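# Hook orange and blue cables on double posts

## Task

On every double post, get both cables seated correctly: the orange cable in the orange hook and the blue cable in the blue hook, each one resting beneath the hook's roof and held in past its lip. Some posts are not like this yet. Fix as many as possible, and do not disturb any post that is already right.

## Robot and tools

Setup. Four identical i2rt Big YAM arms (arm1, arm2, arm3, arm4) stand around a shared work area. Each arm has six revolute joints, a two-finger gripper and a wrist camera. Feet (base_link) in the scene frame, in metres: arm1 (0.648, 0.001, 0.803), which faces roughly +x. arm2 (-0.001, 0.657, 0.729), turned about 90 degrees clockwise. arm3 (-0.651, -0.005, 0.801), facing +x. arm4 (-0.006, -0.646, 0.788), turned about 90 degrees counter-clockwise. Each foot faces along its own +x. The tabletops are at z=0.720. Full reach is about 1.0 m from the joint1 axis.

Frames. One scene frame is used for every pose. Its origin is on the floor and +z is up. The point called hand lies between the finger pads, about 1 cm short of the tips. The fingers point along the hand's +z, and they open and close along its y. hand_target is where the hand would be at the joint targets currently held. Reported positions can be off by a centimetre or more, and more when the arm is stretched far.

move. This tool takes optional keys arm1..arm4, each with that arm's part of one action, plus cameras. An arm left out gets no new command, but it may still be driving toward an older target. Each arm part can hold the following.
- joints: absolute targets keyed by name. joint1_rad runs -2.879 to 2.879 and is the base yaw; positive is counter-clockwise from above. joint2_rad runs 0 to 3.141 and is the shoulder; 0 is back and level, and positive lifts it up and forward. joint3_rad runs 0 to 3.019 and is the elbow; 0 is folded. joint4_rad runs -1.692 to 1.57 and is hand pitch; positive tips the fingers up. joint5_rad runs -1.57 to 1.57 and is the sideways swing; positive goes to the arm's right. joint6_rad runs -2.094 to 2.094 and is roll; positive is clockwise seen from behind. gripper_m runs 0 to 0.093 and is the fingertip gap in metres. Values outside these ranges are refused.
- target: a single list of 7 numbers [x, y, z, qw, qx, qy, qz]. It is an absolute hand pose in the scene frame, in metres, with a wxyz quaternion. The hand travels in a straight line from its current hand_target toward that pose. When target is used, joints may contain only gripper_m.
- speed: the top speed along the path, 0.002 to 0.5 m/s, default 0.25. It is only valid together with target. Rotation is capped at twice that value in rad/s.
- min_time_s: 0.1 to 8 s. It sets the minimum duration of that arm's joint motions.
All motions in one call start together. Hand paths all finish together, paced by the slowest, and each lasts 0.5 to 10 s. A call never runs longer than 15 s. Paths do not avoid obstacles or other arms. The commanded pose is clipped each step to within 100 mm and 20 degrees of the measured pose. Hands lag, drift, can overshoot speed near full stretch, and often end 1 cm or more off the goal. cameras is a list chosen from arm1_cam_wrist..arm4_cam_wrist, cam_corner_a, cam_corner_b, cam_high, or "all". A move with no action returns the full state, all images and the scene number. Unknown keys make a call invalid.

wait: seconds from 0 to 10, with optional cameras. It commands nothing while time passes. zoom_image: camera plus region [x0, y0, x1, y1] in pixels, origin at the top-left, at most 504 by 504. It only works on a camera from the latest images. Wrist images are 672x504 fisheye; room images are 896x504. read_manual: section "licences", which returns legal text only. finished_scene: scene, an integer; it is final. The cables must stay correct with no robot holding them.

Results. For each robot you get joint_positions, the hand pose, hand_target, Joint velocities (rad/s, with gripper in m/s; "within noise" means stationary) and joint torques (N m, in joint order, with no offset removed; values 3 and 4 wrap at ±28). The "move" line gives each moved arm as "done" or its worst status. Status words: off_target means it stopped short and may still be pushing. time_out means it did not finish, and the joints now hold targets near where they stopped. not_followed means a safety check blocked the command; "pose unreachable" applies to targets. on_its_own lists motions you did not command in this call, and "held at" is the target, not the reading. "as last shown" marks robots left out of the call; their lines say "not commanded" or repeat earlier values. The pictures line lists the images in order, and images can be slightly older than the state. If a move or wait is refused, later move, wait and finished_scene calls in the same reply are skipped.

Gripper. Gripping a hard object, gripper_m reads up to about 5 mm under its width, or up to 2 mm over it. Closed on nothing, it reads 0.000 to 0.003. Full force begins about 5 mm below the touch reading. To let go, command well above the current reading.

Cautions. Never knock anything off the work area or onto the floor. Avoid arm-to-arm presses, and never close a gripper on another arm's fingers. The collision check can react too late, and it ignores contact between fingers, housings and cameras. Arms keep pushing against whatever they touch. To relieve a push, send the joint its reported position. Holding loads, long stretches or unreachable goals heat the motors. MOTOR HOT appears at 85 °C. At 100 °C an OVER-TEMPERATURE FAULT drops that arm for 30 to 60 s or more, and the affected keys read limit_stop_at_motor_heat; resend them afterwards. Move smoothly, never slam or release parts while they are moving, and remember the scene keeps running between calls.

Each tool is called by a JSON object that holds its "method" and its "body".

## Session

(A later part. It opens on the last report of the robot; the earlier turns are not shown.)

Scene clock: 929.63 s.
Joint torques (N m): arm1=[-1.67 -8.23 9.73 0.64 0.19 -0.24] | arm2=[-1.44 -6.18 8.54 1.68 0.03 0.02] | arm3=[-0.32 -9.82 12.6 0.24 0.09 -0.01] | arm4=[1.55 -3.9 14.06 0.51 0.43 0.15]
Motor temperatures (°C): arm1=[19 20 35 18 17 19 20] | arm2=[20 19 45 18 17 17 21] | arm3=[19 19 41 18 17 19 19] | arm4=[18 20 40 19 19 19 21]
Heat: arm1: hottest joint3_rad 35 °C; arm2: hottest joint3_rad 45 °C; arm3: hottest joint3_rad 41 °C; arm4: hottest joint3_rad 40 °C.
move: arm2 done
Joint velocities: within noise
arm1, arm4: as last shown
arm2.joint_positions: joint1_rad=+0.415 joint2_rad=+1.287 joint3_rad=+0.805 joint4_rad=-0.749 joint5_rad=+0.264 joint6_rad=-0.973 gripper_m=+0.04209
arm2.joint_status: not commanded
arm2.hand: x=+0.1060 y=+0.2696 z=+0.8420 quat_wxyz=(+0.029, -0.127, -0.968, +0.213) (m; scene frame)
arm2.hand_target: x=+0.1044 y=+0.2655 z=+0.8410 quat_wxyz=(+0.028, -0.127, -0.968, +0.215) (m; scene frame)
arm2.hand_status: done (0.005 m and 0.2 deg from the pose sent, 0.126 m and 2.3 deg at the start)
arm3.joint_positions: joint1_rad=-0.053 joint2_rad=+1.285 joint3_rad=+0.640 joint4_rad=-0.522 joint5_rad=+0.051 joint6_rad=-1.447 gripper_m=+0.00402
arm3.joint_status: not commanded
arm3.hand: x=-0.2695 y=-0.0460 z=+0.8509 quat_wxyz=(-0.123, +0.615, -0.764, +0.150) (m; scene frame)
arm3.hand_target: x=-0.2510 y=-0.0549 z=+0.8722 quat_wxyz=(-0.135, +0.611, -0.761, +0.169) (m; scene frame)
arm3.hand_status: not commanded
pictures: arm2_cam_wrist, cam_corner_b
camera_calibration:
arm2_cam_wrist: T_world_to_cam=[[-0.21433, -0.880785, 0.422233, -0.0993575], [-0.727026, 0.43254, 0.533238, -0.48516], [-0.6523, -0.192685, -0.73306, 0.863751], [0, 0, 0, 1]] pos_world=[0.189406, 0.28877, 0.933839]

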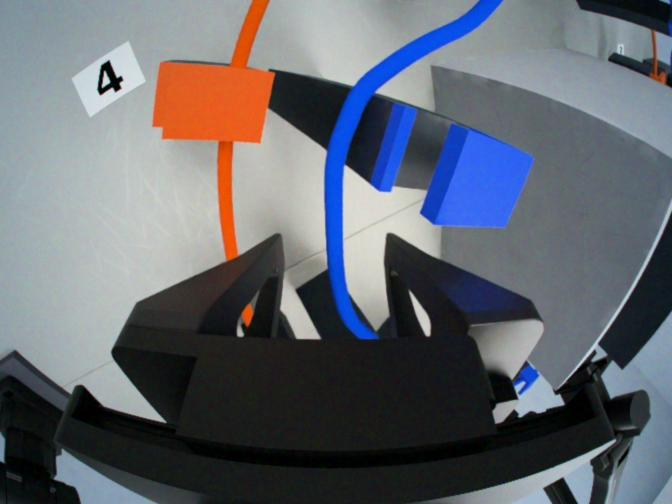

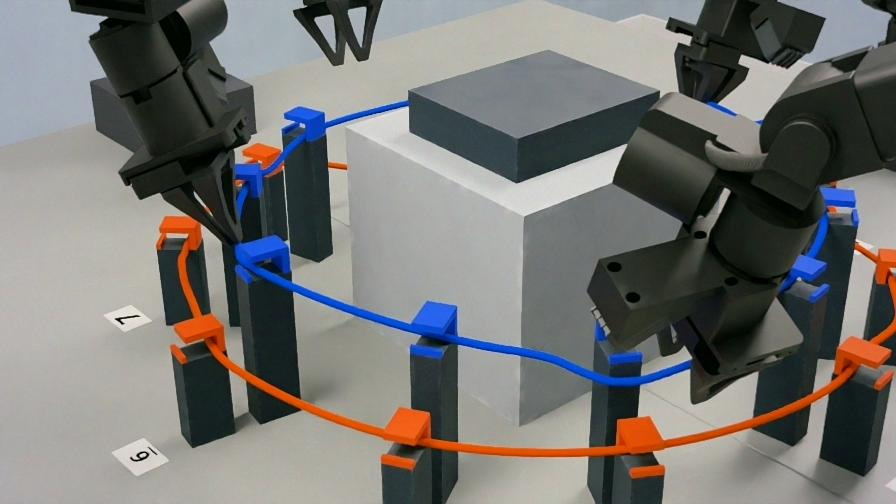

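{"method": "move", "body": {"arm2": {"joints": {"gripper_m": 0.004}}, "cameras": []}}

{"method": "move", "body": {"arm2": {"target": [0.106, 0.297, 0.882, 0.0282, -0.1274, -0.9679, 0.2145], "speed": 0.08}, "cameras": ["arm2_cam_wrist", "arm3_cam_wrist", "cam_corner_b"]}}

{"method": "zoom_image", "body": {"camera": "arm2_cam_wrist", "region": [230, 0, 490, 300]}}

{"method": "zoom_image", "body": {"camera": "cam_corner_b", "region": [560, 230, 860, 420]}}

Scene clock: 939.87 s.
Joint torques (N m): arm1=[-1.67 -8.23 9.73 0.65 0.19 -0.23] | arm2=[-1.26 -6.12 8.57 1.65 0.03 -0.02] | arm3=[-0.38 -9.76 12.59 0.24 0.08 -0.01] | arm4=[1.79 -3.72 14.12 0.44 0.41 0.14]
Motor temperatures (°C): arm1=[19 20 35 18 17 19 20] | arm2=[20 19 44 18 17 17 21] | arm3=[19 19 41 18 17 19 19] | arm4=[18 20 40 19 19 19 21]
Heat: arm1: hottest joint3_rad 35 °C; arm2: hottest joint3_rad 44 °C; arm3: hottest joint3_rad 41 °C; arm4: hottest joint3_rad 40 °C.
move: arm2 done
Joint velocities: within noise
arm1, arm3, arm4: as last shown
arm2.joint_positions: joint1_rad=+0.414 joint2_rad=+1.287 joint3_rad=+0.805 joint4_rad=-0.749 joint5_rad=+0.264 joint6_rad=-0.975 gripper_m=+0.00527
arm2.joint_status: all done
arm2.hand: x=+0.1058 y=+0.2695 z=+0.8421 quat_wxyz=(+0.030, -0.126, -0.968, +0.213) (m; scene frame)
arm2.hand_target: x=+0.1044 y=+0.2655 z=+0.8410 quat_wxyz=(+0.028, -0.128, -0.968, +0.214) (m; scene frame)
arm2.hand_status: not commanded
arm3.joint_positions: joint1_rad=-0.053 joint2_rad=+1.285 joint3_rad=+0.640 joint4_rad=-0.522 joint5_rad=+0.051 joint6_rad=-1.447 gripper_m=+0.00403
pictures: none
No camera images: "cameras" was empty.

Scene clock: 941.17 s.
Joint torques (N m): arm1=[-1.14 -8.29 9.74 0.59 0.1 -0.21] | arm2=[0.56 -6.24 9.85 0.46 0.12 0.12] | arm3=[-0.15 -9.82 12.59 0.24 0.19 0] | arm4=[1.96 -3.78 14.17 0.43 0.43 0.16]
Motor temperatures (°C): arm1=[19 20 35 18 17 19 20] | arm2=[20 19 44 18 17 17 21] | arm3=[19 19 41 18 17 19 19] | arm4=[18 20 40 19 19 19 21]
Heat: arm1: hottest joint3_rad 35 °C; arm2: hottest joint3_rad 44 °C; arm3: hottest joint3_rad 41 °C; arm4: hottest joint3_rad 40 °C.
move: arm2 done
Joint velocities: within noise
arm1.joint_positions: joint1_rad=+0.460 joint2_rad=+1.537 joint3_rad=+0.955 joint4_rad=-0.854 joint5_rad=+0.412 joint6_rad=-0.355 gripper_m=+0.00441
arm1.joint_status: not commanded
arm1.hand: x=+0.2322 y=-0.1172 z=+0.8782 quat_wxyz=(-0.202, +0.906, +0.364, -0.081) (m; scene frame)
arm1.hand_target: x=+0.2252 y=-0.1190 z=+0.8770 quat_wxyz=(-0.201, +0.905, +0.366, -0.081) (m; scene frame)
arm1.hand_status: not commanded
arm2.joint_positions: joint1_rad=+0.430 joint2_rad=+1.173 joint3_rad=+0.805 joint4_rad=-0.865 joint5_rad=+0.275 joint6_rad=-0.948 gripper_m=+0.00517
arm2.joint_status: not commanded
arm2.hand: x=+0.0999 y=+0.2948 z=+0.8745 quat_wxyz=(+0.031, -0.132, -0.967, +0.215) (m; scene frame)
arm2.hand_target: x=+0.1059 y=+0.2970 z=+0.8820 quat_wxyz=(+0.028, -0.127, -0.968, +0.215) (m; scene frame)
arm2.hand_status: done (0.010 m and 0.6 deg from the pose sent, 0.048 m and 0.3 deg at the start)
arm3.joint_positions: joint1_rad=-0.056 joint2_rad=+1.285 joint3_rad=+0.640 joint4_rad=-0.522 joint5_rad=+0.049 joint6_rad=-1.447 gripper_m=+0.00401
arm3.joint_status: not commanded
arm3.hand: x=-0.2696 y=-0.0469 z=+0.8509 quat_wxyz=(-0.124, +0.614, -0.765, +0.150) (m; scene frame)
arm3.hand_target: x=-0.2510 y=-0.0550 z=+0.8722 quat_wxyz=(-0.135, +0.611, -0.761, +0.169) (m; scene frame)
arm3.hand_status: not commanded
arm4: as last shown
pictures: arm2_cam_wrist, arm3_cam_wrist, cam_corner_b
camera_calibration:
arm2_cam_wrist: T_world_to_cam=[[-0.22346, -0.876301, 0.426804, -0.096638], [-0.721823, 0.443029, 0.531692, -0.520126], [-0.655009, -0.189266, -0.731534, 0.886292], [0, 0, 0, 1]] pos_world=[0.183495, 0.313492, 0.966145]
arm3_cam_wrist: T_world_to_cam=[[0.898919, -0.206919, 0.386172, -0.0968254], [-0.39979, -0.747945, 0.529855, -0.58982], [0.179199, -0.630685, -0.755066, 0.786729], [0, 0, 0, 1]] pos_world=[-0.289747, 0.0349906, 0.943943]

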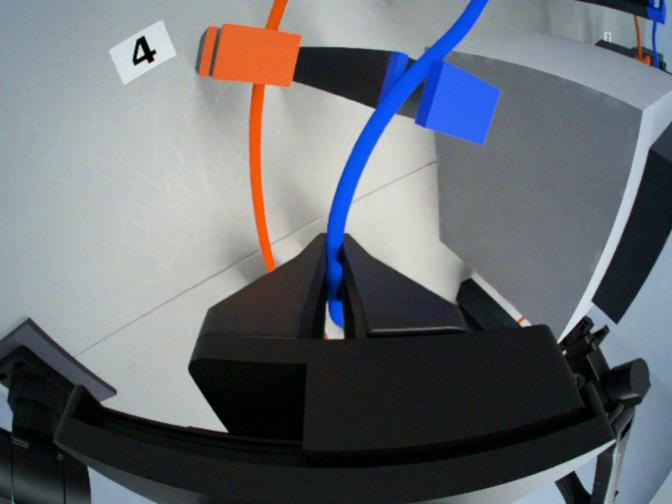

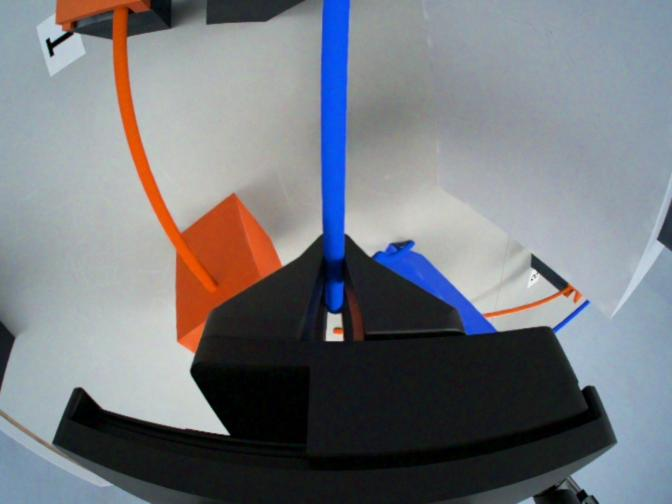

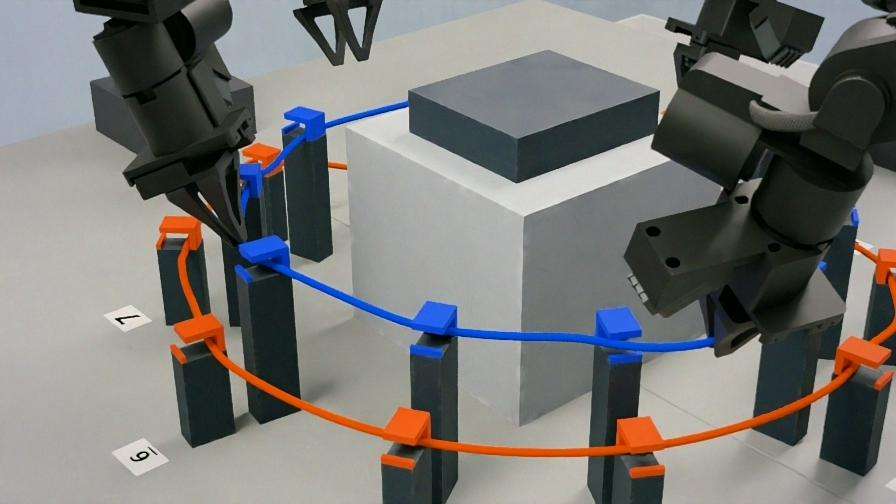

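Scaled by 1.680 from the camera's 672x504 image, which has a finer 960x720 frame.

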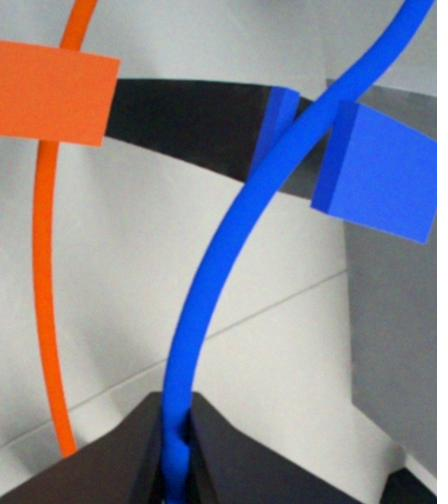

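Scaled by 1.680 from the camera's 896x504 image, which has a finer 1280x720 frame.

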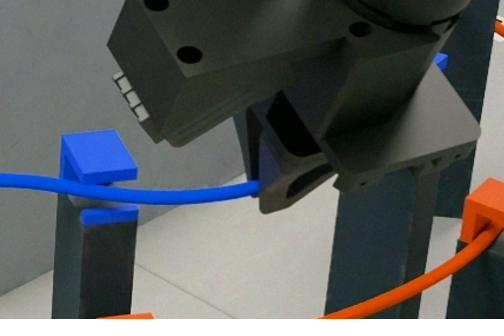

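{"method": "move", "body": {"arm2": {"target": [0.095, 0.253, 0.88, 0.0282, -0.1274, -0.9679, 0.2145], "speed": 0.06}, "cameras": ["arm2_cam_wrist", "cam_corner_b", "cam_corner_a"]}}

{"method": "zoom_image", "body": {"camera": "arm2_cam_wrist", "region": [230, 0, 490, 300]}}

{"method": "zoom_image", "body": {"camera": "cam_corner_b", "region": [560, 230, 860, 420]}}

Scene clock: 948.87 s.
Joint torques (N m): arm1=[-1.2 -8.29 9.73 0.59 0.16 -0.2] | arm2=[-1.44 -5.42 12.15 1.61 0.05 0.02] | arm3=[0.15 -9.76 12.59 0.25 0.08 0] | arm4=[1.67 -3.84 14.06 0.44 0.41 0.13]
Motor temperatures (°C): arm1=[19 20 35 18 17 19 20] | arm2=[20 19 44 18 17 17 22] | arm3=[19 19 42 18 17 19 20] | arm4=[18 20 40 19 19 19 21]
Heat: arm1: hottest joint3_rad 35 °C; arm2: hottest joint3_rad 44 °C; arm3: hottest joint3_rad 42 °C; arm4: hottest joint3_rad 40 °C.
move: arm2 off_target
Joint velocities: within noise
arm1, arm3, arm4: as last shown
arm1.joint_positions: joint1_rad=+0.460 joint2_rad=+1.537 joint3_rad=+0.955 joint4_rad=-0.854 joint5_rad=+0.411 joint6_rad=-0.355 gripper_m=+0.00441
arm1.hand: x=+0.2323 y=-0.1175 z=+0.8781 quat_wxyz=(-0.201, +0.906, +0.364, -0.081) (m; scene frame)
arm2.joint_positions: joint1_rad=+0.378 joint2_rad=+1.253 joint3_rad=+0.847 joint4_rad=-0.856 joint5_rad=+0.251 joint6_rad=-1.009 gripper_m=+0.00517
arm2.joint_status: not commanded
arm2.hand: x=+0.0910 y=+0.2739 z=+0.8634 quat_wxyz=(+0.038, -0.125, -0.972, +0.196) (m; scene frame)
arm2.hand_target: x=+0.0946 y=+0.2541 z=+0.8805 quat_wxyz=(+0.028, -0.127, -0.968, +0.215) (m; scene frame)
arm2.hand_status: off_target (0.027 m and 2.5 deg from the pose sent, 0.042 m and 0.7 deg at the start)
arm3.joint_positions: joint1_rad=-0.059 joint2_rad=+1.285 joint3_rad=+0.640 joint4_rad=-0.522 joint5_rad=+0.052 joint6_rad=-1.447 gripper_m=+0.00408
arm3.hand: x=-0.2698 y=-0.0484 z=+0.8509 quat_wxyz=(-0.122, +0.612, -0.766, +0.151) (m; scene frame)
pictures: arm2_cam_wrist, cam_corner_a, cam_corner_b
camera_calibration:
arm2_cam_wrist: T_world_to_cam=[[-0.208355, -0.89621, 0.391659, -0.0777931], [-0.719844, 0.411613, 0.558927, -0.526473], [-0.662127, -0.165478, -0.730893, 0.861938], [0, 0, 0, 1]] pos_world=[0.175526, 0.289616, 0.954712]

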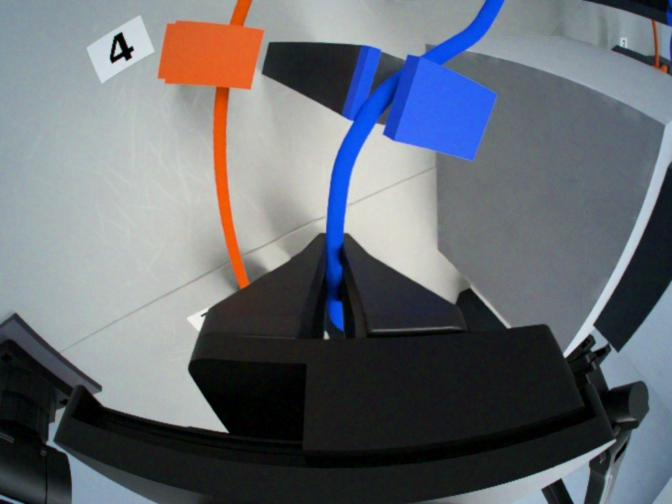

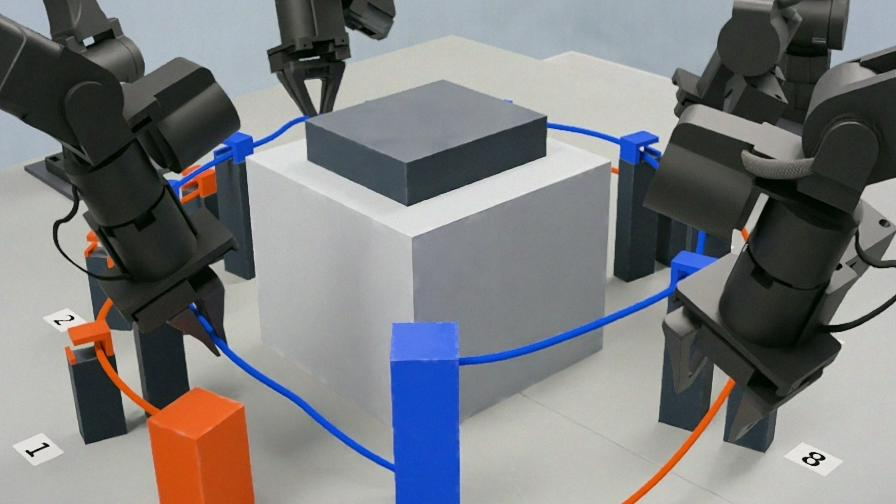

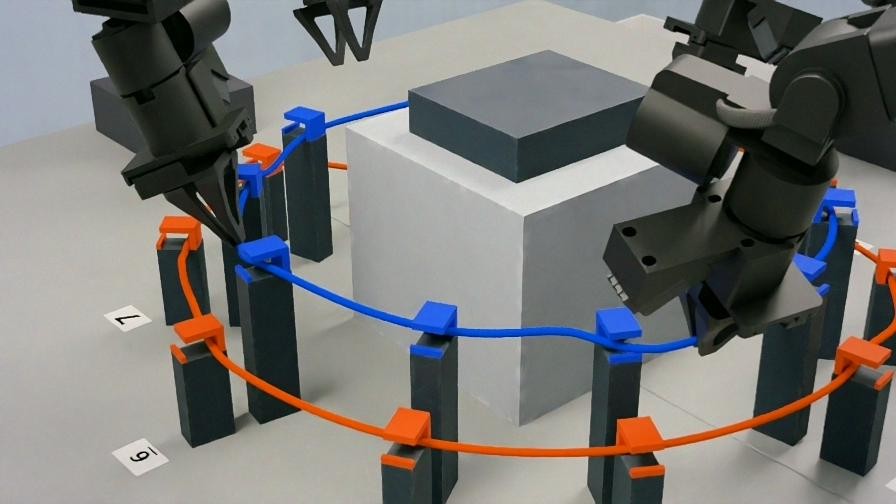

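Scaled by 1.680 from the camera's 672x504 image, which has a finer 960x720 frame.

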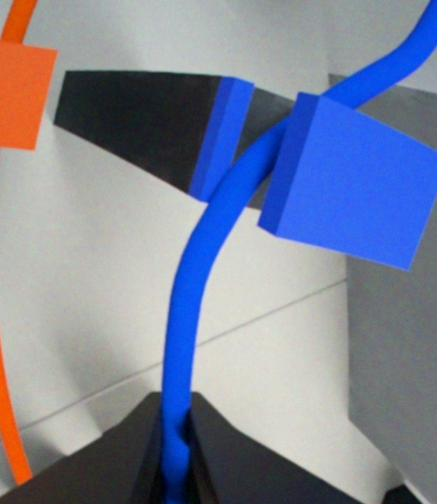

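Scaled by 1.680 from the camera's 896x504 image, which has a finer 1280x720 frame.

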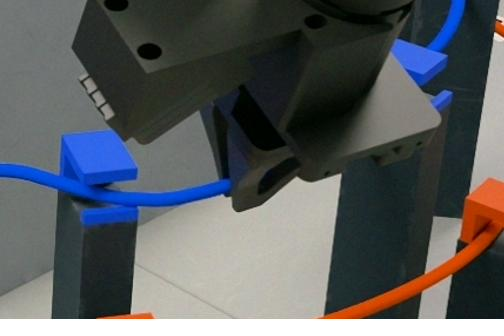

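{"method": "move", "body": {"arm2": {"target": [0.088, 0.24, 0.886, 0.0282, -0.1274, -0.9679, 0.2145], "speed": 0.06}, "cameras": ["arm2_cam_wrist", "cam_corner_b"]}}

{"method": "zoom_image", "body": {"camera": "arm2_cam_wrist", "region": [230, 0, 490, 300]}}

{"method": "zoom_image", "body": {"camera": "cam_corner_b", "region": [560, 230, 860, 420]}}

Scene clock: 955.33 s.
Joint torques (N m): arm1=[-1.14 -8.23 9.73 0.59 0.18 -0.21] | arm2=[-1.73 -5.89 12.33 1.39 0.06 -0.03] | arm3=[0.09 -9.7 12.6 0.25 0.08 -0.01] | arm4=[1.55 -4.01 14.17 0.47 0.41 0.15]
Motor temperatures (°C): arm1=[19 20 35 18 17 19 20] | arm2=[20 19 44 18 17 17 22] | arm3=[19 19 42 18 17 19 20] | arm4=[18 20 40 19 19 19 21]
Heat: arm1: hottest joint3_rad 35 °C; arm2: hottest joint3_rad 44 °C; arm3: hottest joint3_rad 42 °C; arm4: hottest joint3_rad 40 °C.
move: arm2 off_target
Joint velocities: within noise
arm1, arm3: as last shown
arm2.joint_positions: joint1_rad=+0.349 joint2_rad=+1.274 joint3_rad=+0.878 joint4_rad=-0.856 joint5_rad=+0.240 joint6_rad=-1.037 gripper_m=+0.00517
arm2.joint_status: not commanded
arm2.hand: x=+0.0855 y=+0.2605 z=+0.8686 quat_wxyz=(+0.037, -0.125, -0.972, +0.197) (m; scene frame)
arm2.hand_target: x=+0.0876 y=+0.2411 z=+0.8863 quat_wxyz=(+0.028, -0.127, -0.968, +0.215) (m; scene frame)
arm2.hand_status: off_target (0.027 m and 2.3 deg from the pose sent, 0.041 m and 2.5 deg at the start)
arm3.joint_positions: joint1_rad=-0.059 joint2_rad=+1.285 joint3_rad=+0.640 joint4_rad=-0.522 joint5_rad=+0.052 joint6_rad=-1.447 gripper_m=+0.00401
arm4.joint_positions: joint1_rad=+0.470 joint2_rad=+0.927 joint3_rad=+0.515 joint4_rad=-0.811 joint5_rad=+0.209 joint6_rad=+2.030 gripper_m=+0.04989
arm4.joint_status: not commanded
arm4.hand: x=-0.1005 y=-0.3768 z=+0.8759 quat_wxyz=(-0.016, -0.014, -0.981, -0.193) (m; scene frame)
arm4.hand_target: x=-0.1117 y=-0.3626 z=+0.8999 quat_wxyz=(-0.003, -0.017, -0.976, -0.216) (m; scene frame)
arm4.hand_status: not commanded
pictures: arm2_cam_wrist, cam_corner_b
camera_calibration:
arm2_cam_wrist: T_world_to_cam=[[-0.208916, -0.895213, 0.393633, -0.0949488], [-0.72198, 0.412689, 0.555368, -0.524779], [-0.659621, -0.16817, -0.732543, 0.861917], [0, 0, 0, 1]] pos_world=[0.169822, 0.276519, 0.960212]

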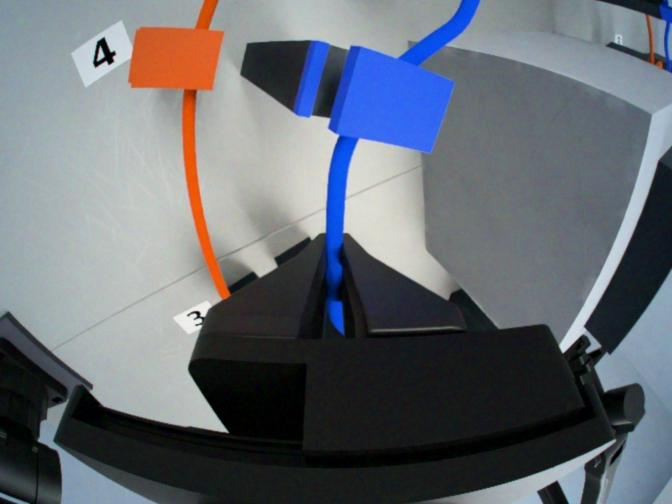

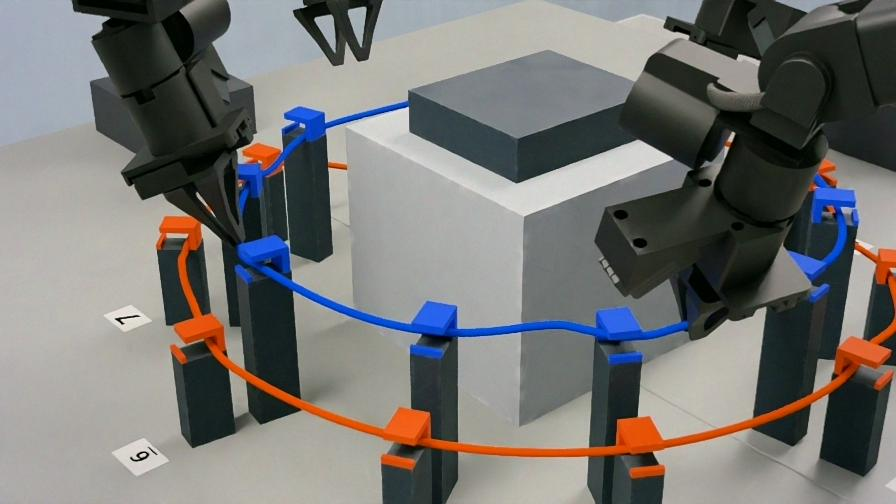

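Scaled by 1.680 from the camera's 672x504 image, which has a finer 960x720 frame.

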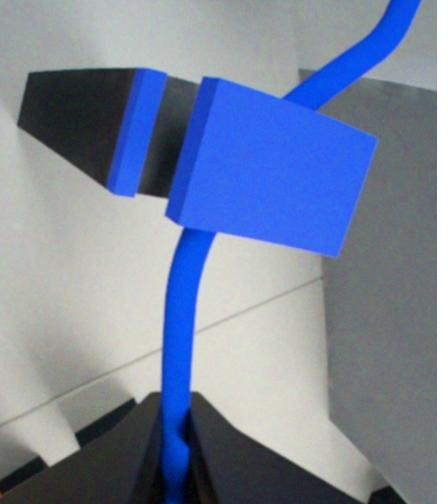

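Scaled by 1.680 from the camera's 896x504 image, which has a finer 1280x720 frame.

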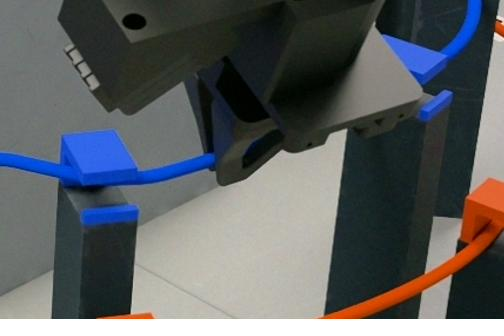

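{"method": "move", "body": {"arm3": {"target": [-0.242, -0.095, 0.885, -0.1355, 0.6112, -0.7614, 0.1688], "speed": 0.08}, "cameras": ["arm3_cam_wrist", "arm2_cam_wrist", "cam_corner_a", "cam_corner_b"]}}

{"method": "zoom_image", "body": {"camera": "cam_corner_b", "region": [680, 130, 896, 340]}}

{"method": "zoom_image", "body": {"camera": "cam_corner_a", "region": [80, 80, 330, 360]}}

Scene clock: 962.97 s.
Joint torques (N m): arm1=[-1.2 -8.29 9.74 0.59 0.18 -0.21] | arm2=[-0.97 -6.01 12.31 1.42 -0.01 -0.01] | arm3=[-1.38 -9.11 13.7 0.38 0.48 0.01] | arm4=[1.73 -3.84 14.13 0.47 0.41 0.15]
Motor temperatures (°C): arm1=[19 20 35 18 17 19 20] | arm2=[20 19 46 18 17 17 22] | arm3=[19 19 42 18 17 19 20] | arm4=[18 20 40 19 19 19 20]
Heat: arm1: hottest joint3_rad 35 °C; arm2: hottest joint3_rad 46 °C; arm3: hottest joint3_rad 42 °C; arm4: hottest joint3_rad 40 °C.
move: arm3 off_target
Joint velocities: within noise
arm1, arm2, arm4: as last shown
arm2.joint_positions: joint1_rad=+0.339 joint2_rad=+1.274 joint3_rad=+0.878 joint4_rad=-0.856 joint5_rad=+0.241 joint6_rad=-1.038 gripper_m=+0.00517
arm2.hand: x=+0.0812 y=+0.2595 z=+0.8685 quat_wxyz=(+0.038, -0.129, -0.971, +0.197) (m; scene frame)
arm3.joint_positions: joint1_rad=-0.153 joint2_rad=+1.285 joint3_rad=+0.682 joint4_rad=-0.562 joint5_rad=-0.009 joint6_rad=-1.551 gripper_m=+0.00400
arm3.joint_status: not commanded
arm3.hand: x=-0.2636 y=-0.0755 z=+0.8638 quat_wxyz=(-0.130, +0.621, -0.759, +0.144) (m; scene frame)
arm3.hand_target: x=-0.2437 y=-0.0947 z=+0.8855 quat_wxyz=(-0.135, +0.611, -0.761, +0.169) (m; scene frame)
arm3.hand_status: off_target (0.036 m and 3.1 deg from the pose sent, 0.064 m and 2.6 deg at the start)
pictures: arm2_cam_wrist, arm3_cam_wrist, cam_corner_a, cam_corner_b
camera_calibration:
arm2_cam_wrist: T_world_to_cam=[[-0.216852, -0.8932, 0.393914, -0.0967983], [-0.716929, 0.419587, 0.55674, -0.530892], [-0.662562, -0.161678, -0.731349, 0.856246], [0, 0, 0, 1]] pos_world=[0.165713, 0.274731, 0.959914]
arm3_cam_wrist: T_world_to_cam=[[0.902716, -0.192001, 0.385019, -0.110018], [-0.384073, -0.762916, 0.520046, -0.60417], [0.193888, -0.617329, -0.762439, 0.78863], [0, 0, 0, 1]] pos_world=[-0.285636, 0.00478991, 0.957837]

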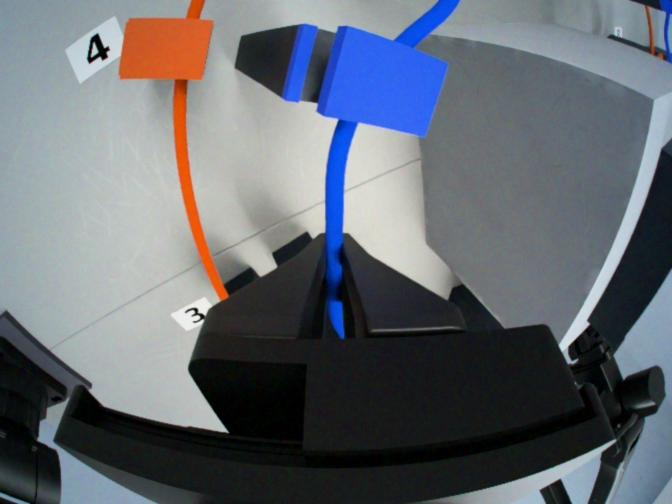

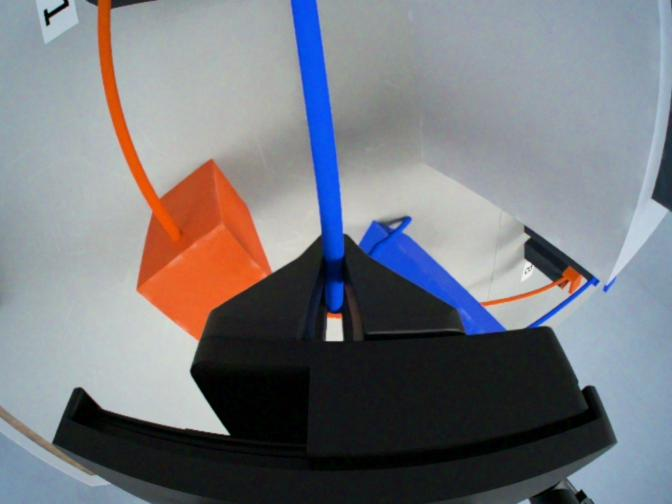

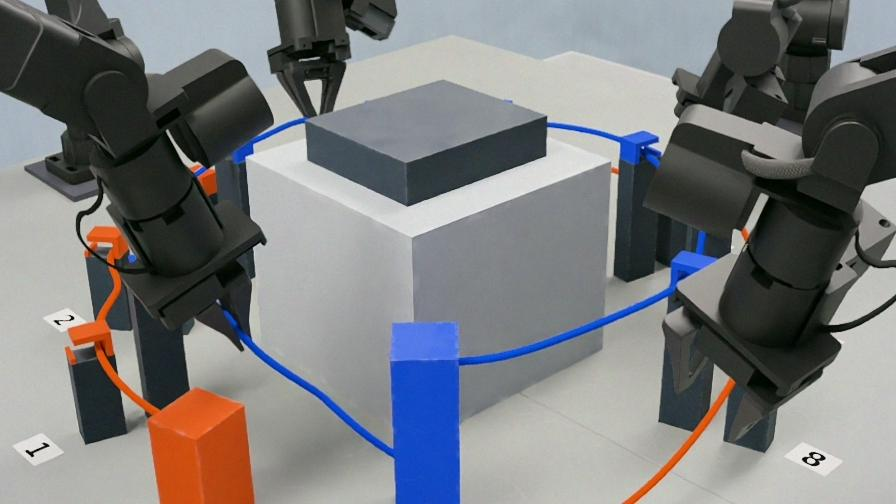

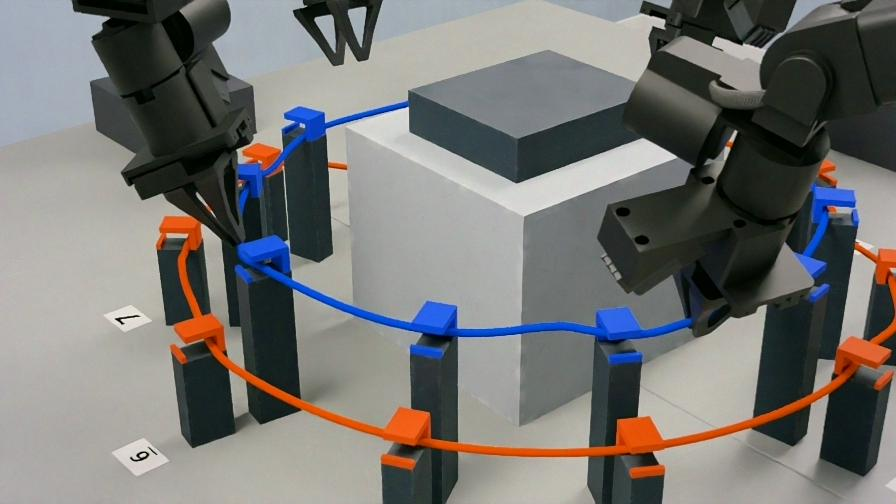

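Scaled by 2.333 from the camera's 896x504 image, which has a finer 1280x720 frame.

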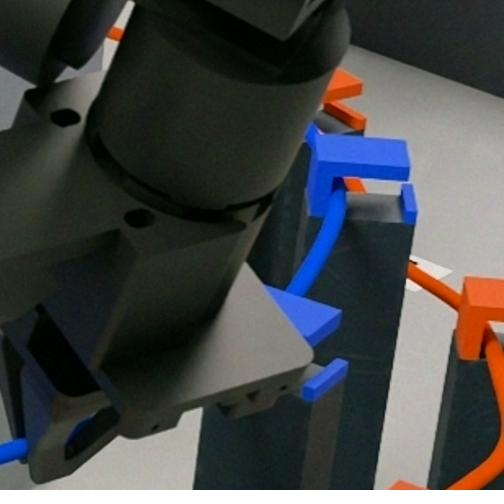

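Scaled by 1.800 from the camera's 896x504 image, which has a finer 1280x720 frame.

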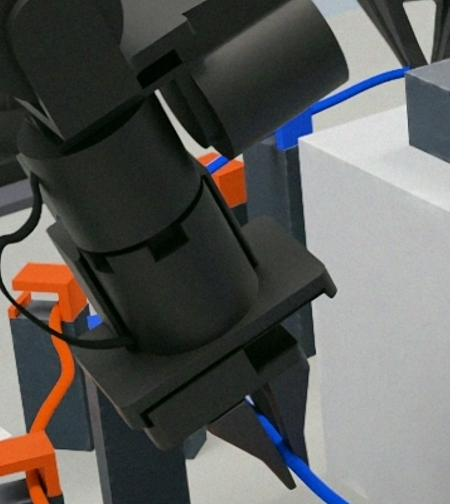

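{"method": "move", "body": {"arm2": {"joints": {"joint1_rad": 0.339, "joint2_rad": 1.274, "joint3_rad": 0.878, "joint4_rad": -0.856, "joint5_rad": 0.241, "joint6_rad": -1.038}}, "cameras": []}}

{"method": "move", "body": {"arm2": {"joints": {"gripper_m": 0.03}}, "cameras": ["arm2_cam_wrist", "cam_corner_b"]}}

Scene clock: 967.83 s.
Joint torques (N m): arm1=[-1.14 -8.23 9.74 0.58 0.18 -0.21] | arm2=[-0.79 -6.83 8.58 1.22 0.04 0.08] | arm3=[-1.32 -9.11 13.67 0.36 0.47 0.01] | arm4=[1.79 -3.55 14.11 0.47 0.43 0.14]
Motor temperatures (°C): arm1=[19 20 35 18 17 19 20] | arm2=[20 19 46 18 17 17 22] | arm3=[19 19 43 18 17 19 20] | arm4=[18 20 40 19 19 19 20]
Heat: arm1: hottest joint3_rad 35 °C; arm2: hottest joint3_rad 46 °C; arm3: hottest joint3_rad 43 °C; arm4: hottest joint3_rad 40 °C.
move: arm2 done
Joint velocities: arm1=[within noise] | arm2=[within noise] | arm3=[within noise] | arm4=[-0.005 -0.005 -0.046 -0.007 -0.037 -0.037 -0.001]
arm1, arm4: as last shown
arm2.joint_positions: joint1_rad=+0.339 joint2_rad=+1.274 joint3_rad=+0.878 joint4_rad=-0.856 joint5_rad=+0.244 joint6_rad=-1.038 gripper_m=+0.00517
arm2.joint_status: all done
arm2.hand: x=+0.0807 y=+0.2594 z=+0.8686 quat_wxyz=(+0.040, -0.130, -0.971, +0.197) (m; scene frame)
arm2.hand_target: x=+0.0812 y=+0.2598 z=+0.8684 quat_wxyz=(+0.038, -0.129, -0.971, +0.196) (m; scene frame)
arm2.hand_status: not commanded
arm3.joint_positions: joint1_rad=-0.154 joint2_rad=+1.285 joint3_rad=+0.682 joint4_rad=-0.562 joint5_rad=-0.009 joint6_rad=-1.552 gripper_m=+0.00400
arm3.joint_status: not commanded
arm3.hand: x=-0.2637 y=-0.0758 z=+0.8638 quat_wxyz=(-0.129, +0.621, -0.760, +0.144) (m; scene frame)
arm3.hand_target: x=-0.2437 y=-0.0946 z=+0.8855 quat_wxyz=(-0.135, +0.611, -0.761, +0.169) (m; scene frame)
arm3.hand_status: not commanded
pictures: none
No camera images: "cameras" was empty.

Scene clock: 968.43 s.
Joint torques (N m): arm1=[-1.14 -8.29 9.73 0.58 0.18 -0.21] | arm2=[-0.73 -6.89 8.69 1.22 0.06 0.08] | arm3=[-0.44 -9.17 13.45 0.36 0.31 0.02] | arm4=[1.55 -3.78 14.16 0.47 0.41 0.14]
Motor temperatures (°C): arm1=[19 20 35 18 17 19 20] | arm2=[20 19 46 18 17 17 22] | arm3=[19 19 43 18 17 19 20] | arm4=[18 20 40 19 19 19 20]
Heat: arm1: hottest joint3_rad 35 °C; arm2: hottest joint3_rad 46 °C; arm3: hottest joint3_rad 43 °C; arm4: hottest joint3_rad 40 °C.
move: arm2 done
Joint velocities: within noise
arm1, arm3, arm4: as last shown
arm2.joint_positions: joint1_rad=+0.339 joint2_rad=+1.274 joint3_rad=+0.877 joint4_rad=-0.856 joint5_rad=+0.244 joint6_rad=-1.038 gripper_m=+0.02985
arm2.joint_status: all done
arm2.hand: x=+0.0806 y=+0.2599 z=+0.8681 quat_wxyz=(+0.040, -0.129, -0.971, +0.197) (m; scene frame)
arm2.hand_target: x=+0.0812 y=+0.2597 z=+0.8685 quat_wxyz=(+0.038, -0.129, -0.971, +0.197) (m; scene frame)
arm2.hand_status: not commanded
arm3.joint_positions: joint1_rad=-0.166 joint2_rad=+1.285 joint3_rad=+0.686 joint4_rad=-0.562 joint5_rad=-0.005 joint6_rad=-1.552 gripper_m=+0.00400
arm3.hand: x=-0.2633 y=-0.0814 z=+0.8651 quat_wxyz=(-0.128, +0.616, -0.763, +0.148) (m; scene frame)
pictures: arm2_cam_wrist, cam_corner_b
camera_calibration:
arm2_cam_wrist: T_world_to_cam=[[-0.21658, -0.893201, 0.394062, -0.0966132], [-0.715274, 0.419894, 0.558634, -0.53296], [-0.664437, -0.160873, -0.729824, 0.854337], [0, 0, 0, 1]] pos_world=[0.165516, 0.274932, 0.959317]

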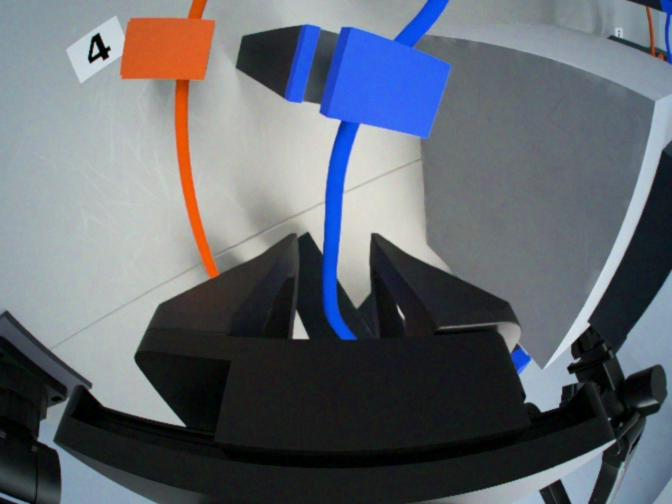

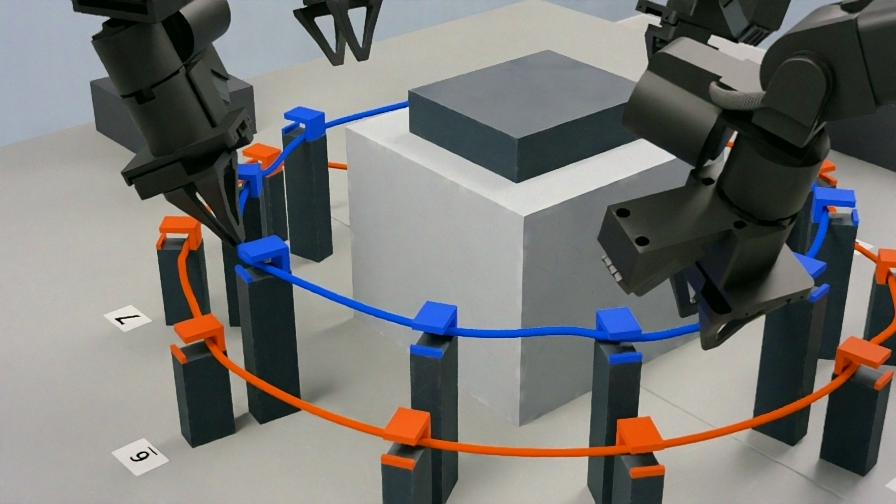

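{"method": "move", "body": {"arm3": {"target": [-0.24, -0.115, 0.888, -0.1355, 0.6112, -0.7614, 0.1688], "speed": 0.08}, "cameras": ["arm1_cam_wrist", "arm3_cam_wrist", "cam_corner_b"]}}

Scene clock: 973.13 s.
Joint torques (N m): arm1=[-1.14 -8.29 9.74 0.59 0.18 -0.21] | arm2=[-0.79 -6.95 8.66 1.21 0.05 0.08] | arm3=[-1.79 -8.47 14.13 0.43 0.56 0.04] | arm4=[1.79 -3.9 14.11 0.43 0.43 0.15]
Motor temperatures (°C): arm1=[19 20 35 18 17 19 20] | arm2=[20 19 45 18 17 17 22] | arm3=[19 20 44 18 17 19 20] | arm4=[18 20 40 19 19 19 20]
Heat: arm1: hottest joint3_rad 35 °C; arm2: hottest joint3_rad 45 °C; arm3: hottest joint3_rad 44 °C; arm4: hottest joint3_rad 40 °C.
move: arm3 off_target
Joint velocities: within noise
arm1, arm2, arm4: as last shown
arm2.joint_positions: joint1_rad=+0.339 joint2_rad=+1.274 joint3_rad=+0.877 joint4_rad=-0.856 joint5_rad=+0.244 joint6_rad=-1.038 gripper_m=+0.02993
arm3.joint_positions: joint1_rad=-0.204 joint2_rad=+1.287 joint3_rad=+0.699 joint4_rad=-0.574 joint5_rad=-0.036 joint6_rad=-1.602 gripper_m=+0.00400
arm3.joint_status: not commanded
arm3.hand: x=-0.2622 y=-0.0916 z=+0.8686 quat_wxyz=(-0.133, +0.623, -0.758, +0.144) (m; scene frame)
arm3.hand_target: x=-0.2420 y=-0.1145 z=+0.8887 quat_wxyz=(-0.135, +0.611, -0.761, +0.169) (m; scene frame)
arm3.hand_status: off_target (0.038 m and 3.2 deg from the pose sent, 0.047 m and 2.6 deg at the start)
pictures: arm1_cam_wrist, arm3_cam_wrist, cam_corner_b
camera_calibration:
arm1_cam_wrist: T_world_to_cam=[[-0.632649, 0.647413, 0.424984, -0.151623], [0.754315, 0.390855, 0.527485, -0.588899], [0.175394, 0.654285, -0.735628, 0.806122], [0, 0, 0, 1]] pos_world=[0.206903, -0.199097, 0.968079]
arm3_cam_wrist: T_world_to_cam=[[0.901947, -0.188428, 0.388569, -0.119177], [-0.382171, -0.767261, 0.515029, -0.613921], [0.201088, -0.613029, -0.764041, 0.785743], [0, 0, 0, 1]] pos_world=[-0.285135, -0.0118105, 0.962836]

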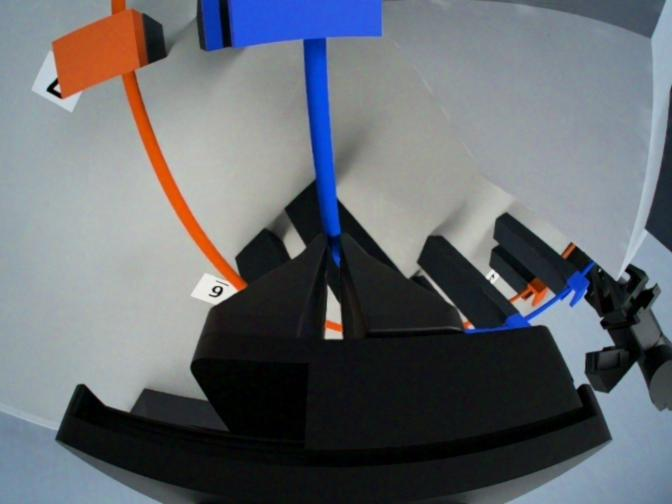

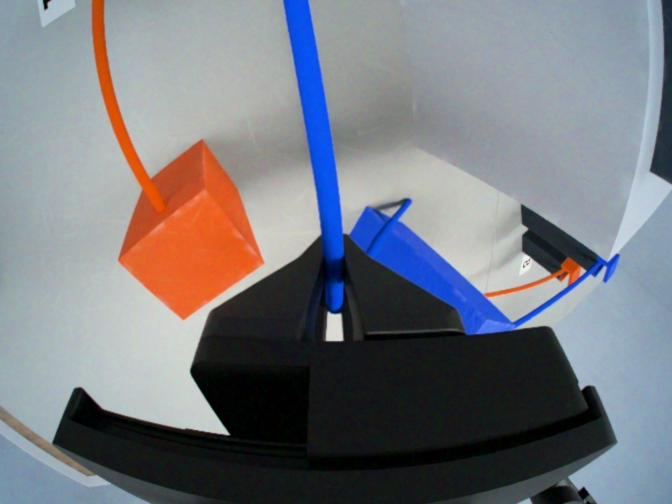

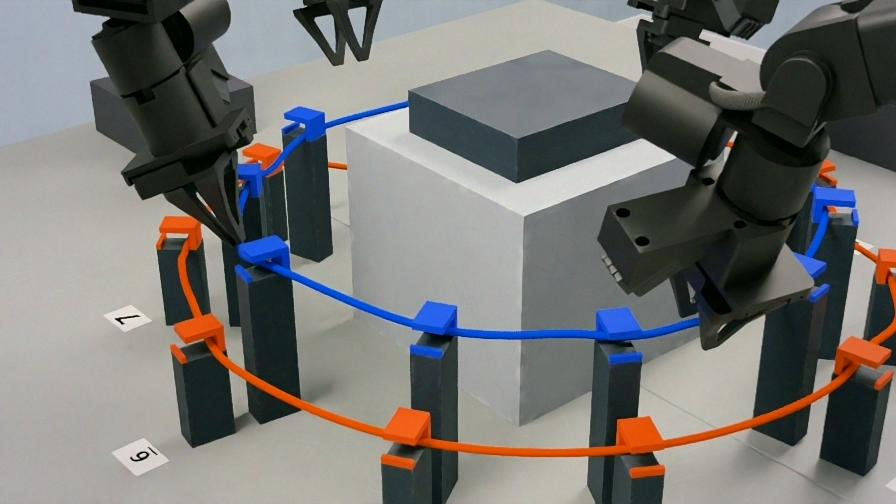

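{"method": "move", "body": {"arm1": {"joints": {"joint1_rad": 0.460, "joint2_rad": 1.537, "joint3_rad": 0.955, "joint4_rad": -0.854, "joint5_rad": 0.411, "joint6_rad": -0.355}}, "cameras": []}}

{"method": "move", "body": {"arm1": {"joints": {"gripper_m": 0.03}}, "cameras": ["arm1_cam_wrist", "cam_corner_b", "cam_corner_a"]}}

{"method": "zoom_image", "body": {"camera": "cam_corner_b", "region": [180, 90, 350, 300]}}

Scene clock: 976.93 s.
Joint torques (N m): arm1=[-0.79 -9.52 8.21 0.39 0.28 -0.13] | arm2=[-0.85 -6.95 8.62 1.24 0.03 0.08] | arm3=[-1.67 -8.47 14.12 0.43 0.56 0.02] | arm4=[1.61 -3.78 14.12 0.42 0.43 0.15]
Motor temperatures (°C): arm1=[19 20 35 18 17 19 20] | arm2=[20 19 44 18 17 17 22] | arm3=[19 20 45 18 17 19 20] | arm4=[18 20 40 19 19 19 20]
Heat: arm1: hottest joint3_rad 35 °C; arm2: hottest joint3_rad 44 °C; arm3: hottest joint3_rad 45 °C; arm4: hottest joint3_rad 40 °C.
move: arm1 done
Joint velocities: within noise
arm1.joint_positions: joint1_rad=+0.460 joint2_rad=+1.537 joint3_rad=+0.955 joint4_rad=-0.854 joint5_rad=+0.411 joint6_rad=-0.355 gripper_m=+0.00441
arm1.joint_status: all done
arm1.hand: x=+0.2323 y=-0.1175 z=+0.8781 quat_wxyz=(-0.201, +0.906, +0.364, -0.081) (m; scene frame)
arm1.hand_target: x=+0.2324 y=-0.1173 z=+0.8781 quat_wxyz=(-0.201, +0.906, +0.364, -0.080) (m; scene frame)
arm1.hand_status: not commanded
arm2, arm3, arm4: as last shown
arm3.hand: x=-0.2622 y=-0.0916 z=+0.8686 quat_wxyz=(-0.133, +0.623, -0.757, +0.144) (m; scene frame)
pictures: none
No camera images: "cameras" was empty.

Scene clock: 977.53 s.
Joint torques (N m): arm1=[-0.79 -9.47 8.18 0.39 0.27 -0.13] | arm2=[-0.79 -7 8.65 1.26 0.05 0.08] | arm3=[-1.2 -8.47 14.15 0.43 0.54 0.02] | arm4=[1.55 -3.6 14.08 0.49 0.41 0.14]
Motor temperatures (°C): arm1=[19 20 35 18 17 19 20] | arm2=[20 19 44 18 17 17 22] | arm3=[19 20 45 18 17 19 20] | arm4=[18 20 40 19 19 19 20]
Heat: arm1: hottest joint3_rad 35 °C; arm2: hottest joint3_rad 44 °C; arm3: hottest joint3_rad 45 °C; arm4: hottest joint3_rad 40 °C.
move: arm1 done
Joint velocities: within noise
arm1.joint_positions: joint1_rad=+0.460 joint2_rad=+1.537 joint3_rad=+0.955 joint4_rad=-0.854 joint5_rad=+0.411 joint6_rad=-0.355 gripper_m=+0.02985
arm1.joint_status: all done
arm1.hand: x=+0.2323 y=-0.1175 z=+0.8781 quat_wxyz=(-0.201, +0.906, +0.364, -0.081) (m; scene frame)
arm1.hand_target: x=+0.2324 y=-0.1173 z=+0.8781 quat_wxyz=(-0.201, +0.906, +0.364, -0.080) (m; scene frame)
arm1.hand_status: not commanded
arm2, arm4: as last shown
arm3.joint_positions: joint1_rad=-0.213 joint2_rad=+1.287 joint3_rad=+0.699 joint4_rad=-0.574 joint5_rad=-0.035 joint6_rad=-1.602 gripper_m=+0.00400
arm3.joint_status: not commanded
arm3.hand: x=-0.2629 y=-0.0950 z=+0.8686 quat_wxyz=(-0.132, +0.620, -0.760, +0.145) (m; scene frame)
arm3.hand_target: x=-0.2420 y=-0.1146 z=+0.8887 quat_wxyz=(-0.135, +0.611, -0.762, +0.169) (m; scene frame)
arm3.hand_status: not commanded
pictures: arm1_cam_wrist, cam_corner_a, cam_corner_b
camera_calibration:
arm1_cam_wrist: T_world_to_cam=[[-0.632649, 0.647413, 0.424984, -0.151623], [0.754315, 0.390855, 0.527485, -0.588899], [0.175394, 0.654285, -0.735628, 0.806122], [0, 0, 0, 1]] pos_world=[0.206903, -0.199097, 0.968079]

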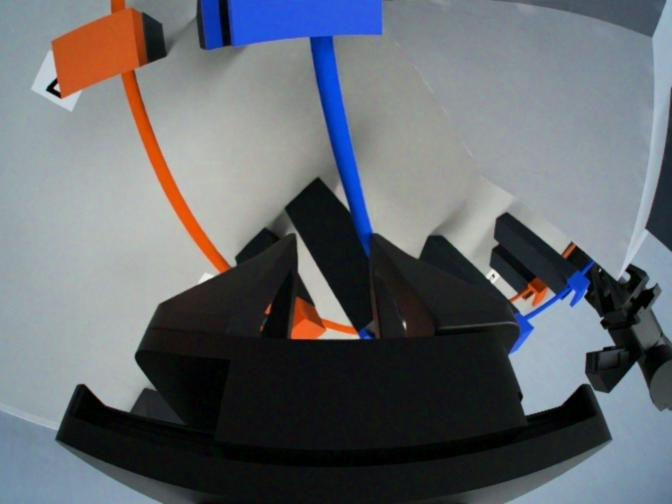

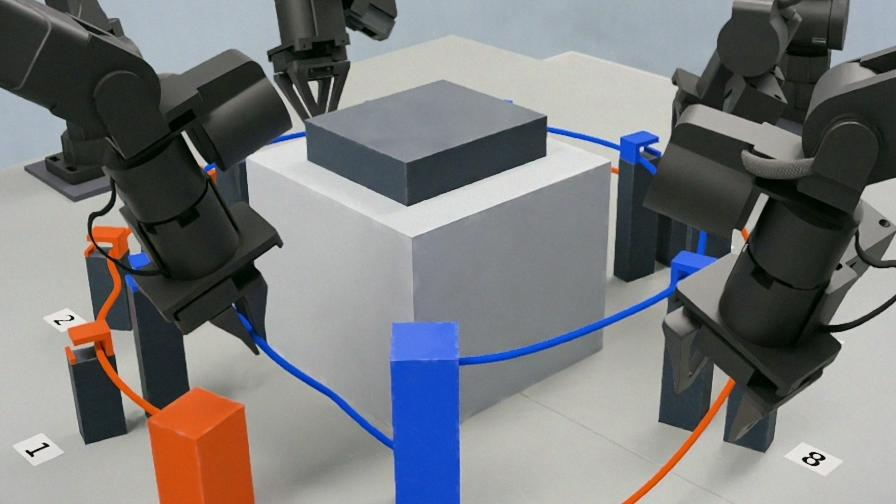

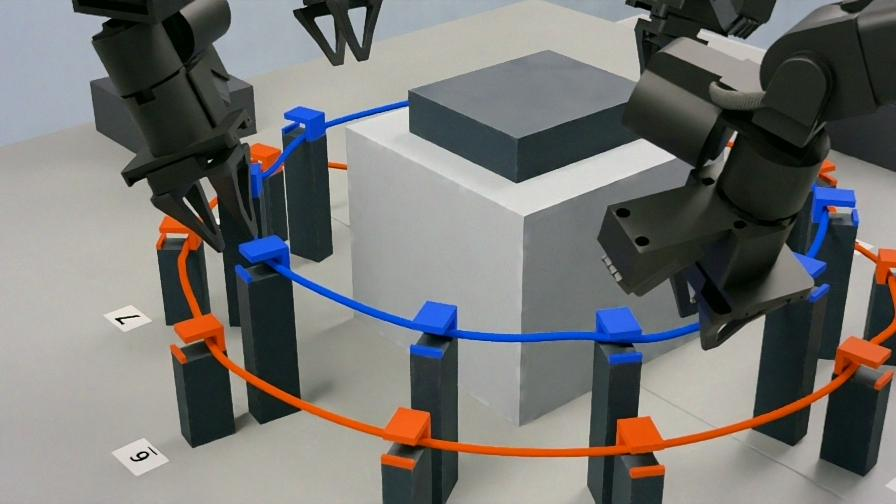

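Scaled by 2.400 from the camera's 896x504 image, which has a finer 1280x720 frame.

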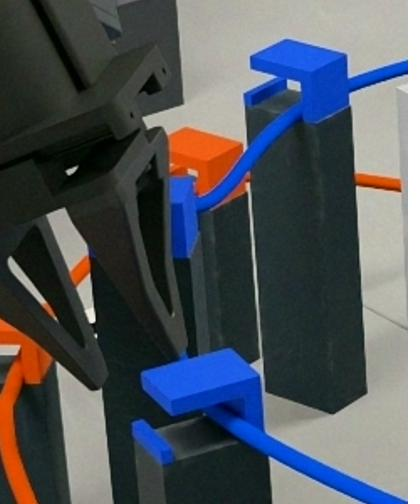

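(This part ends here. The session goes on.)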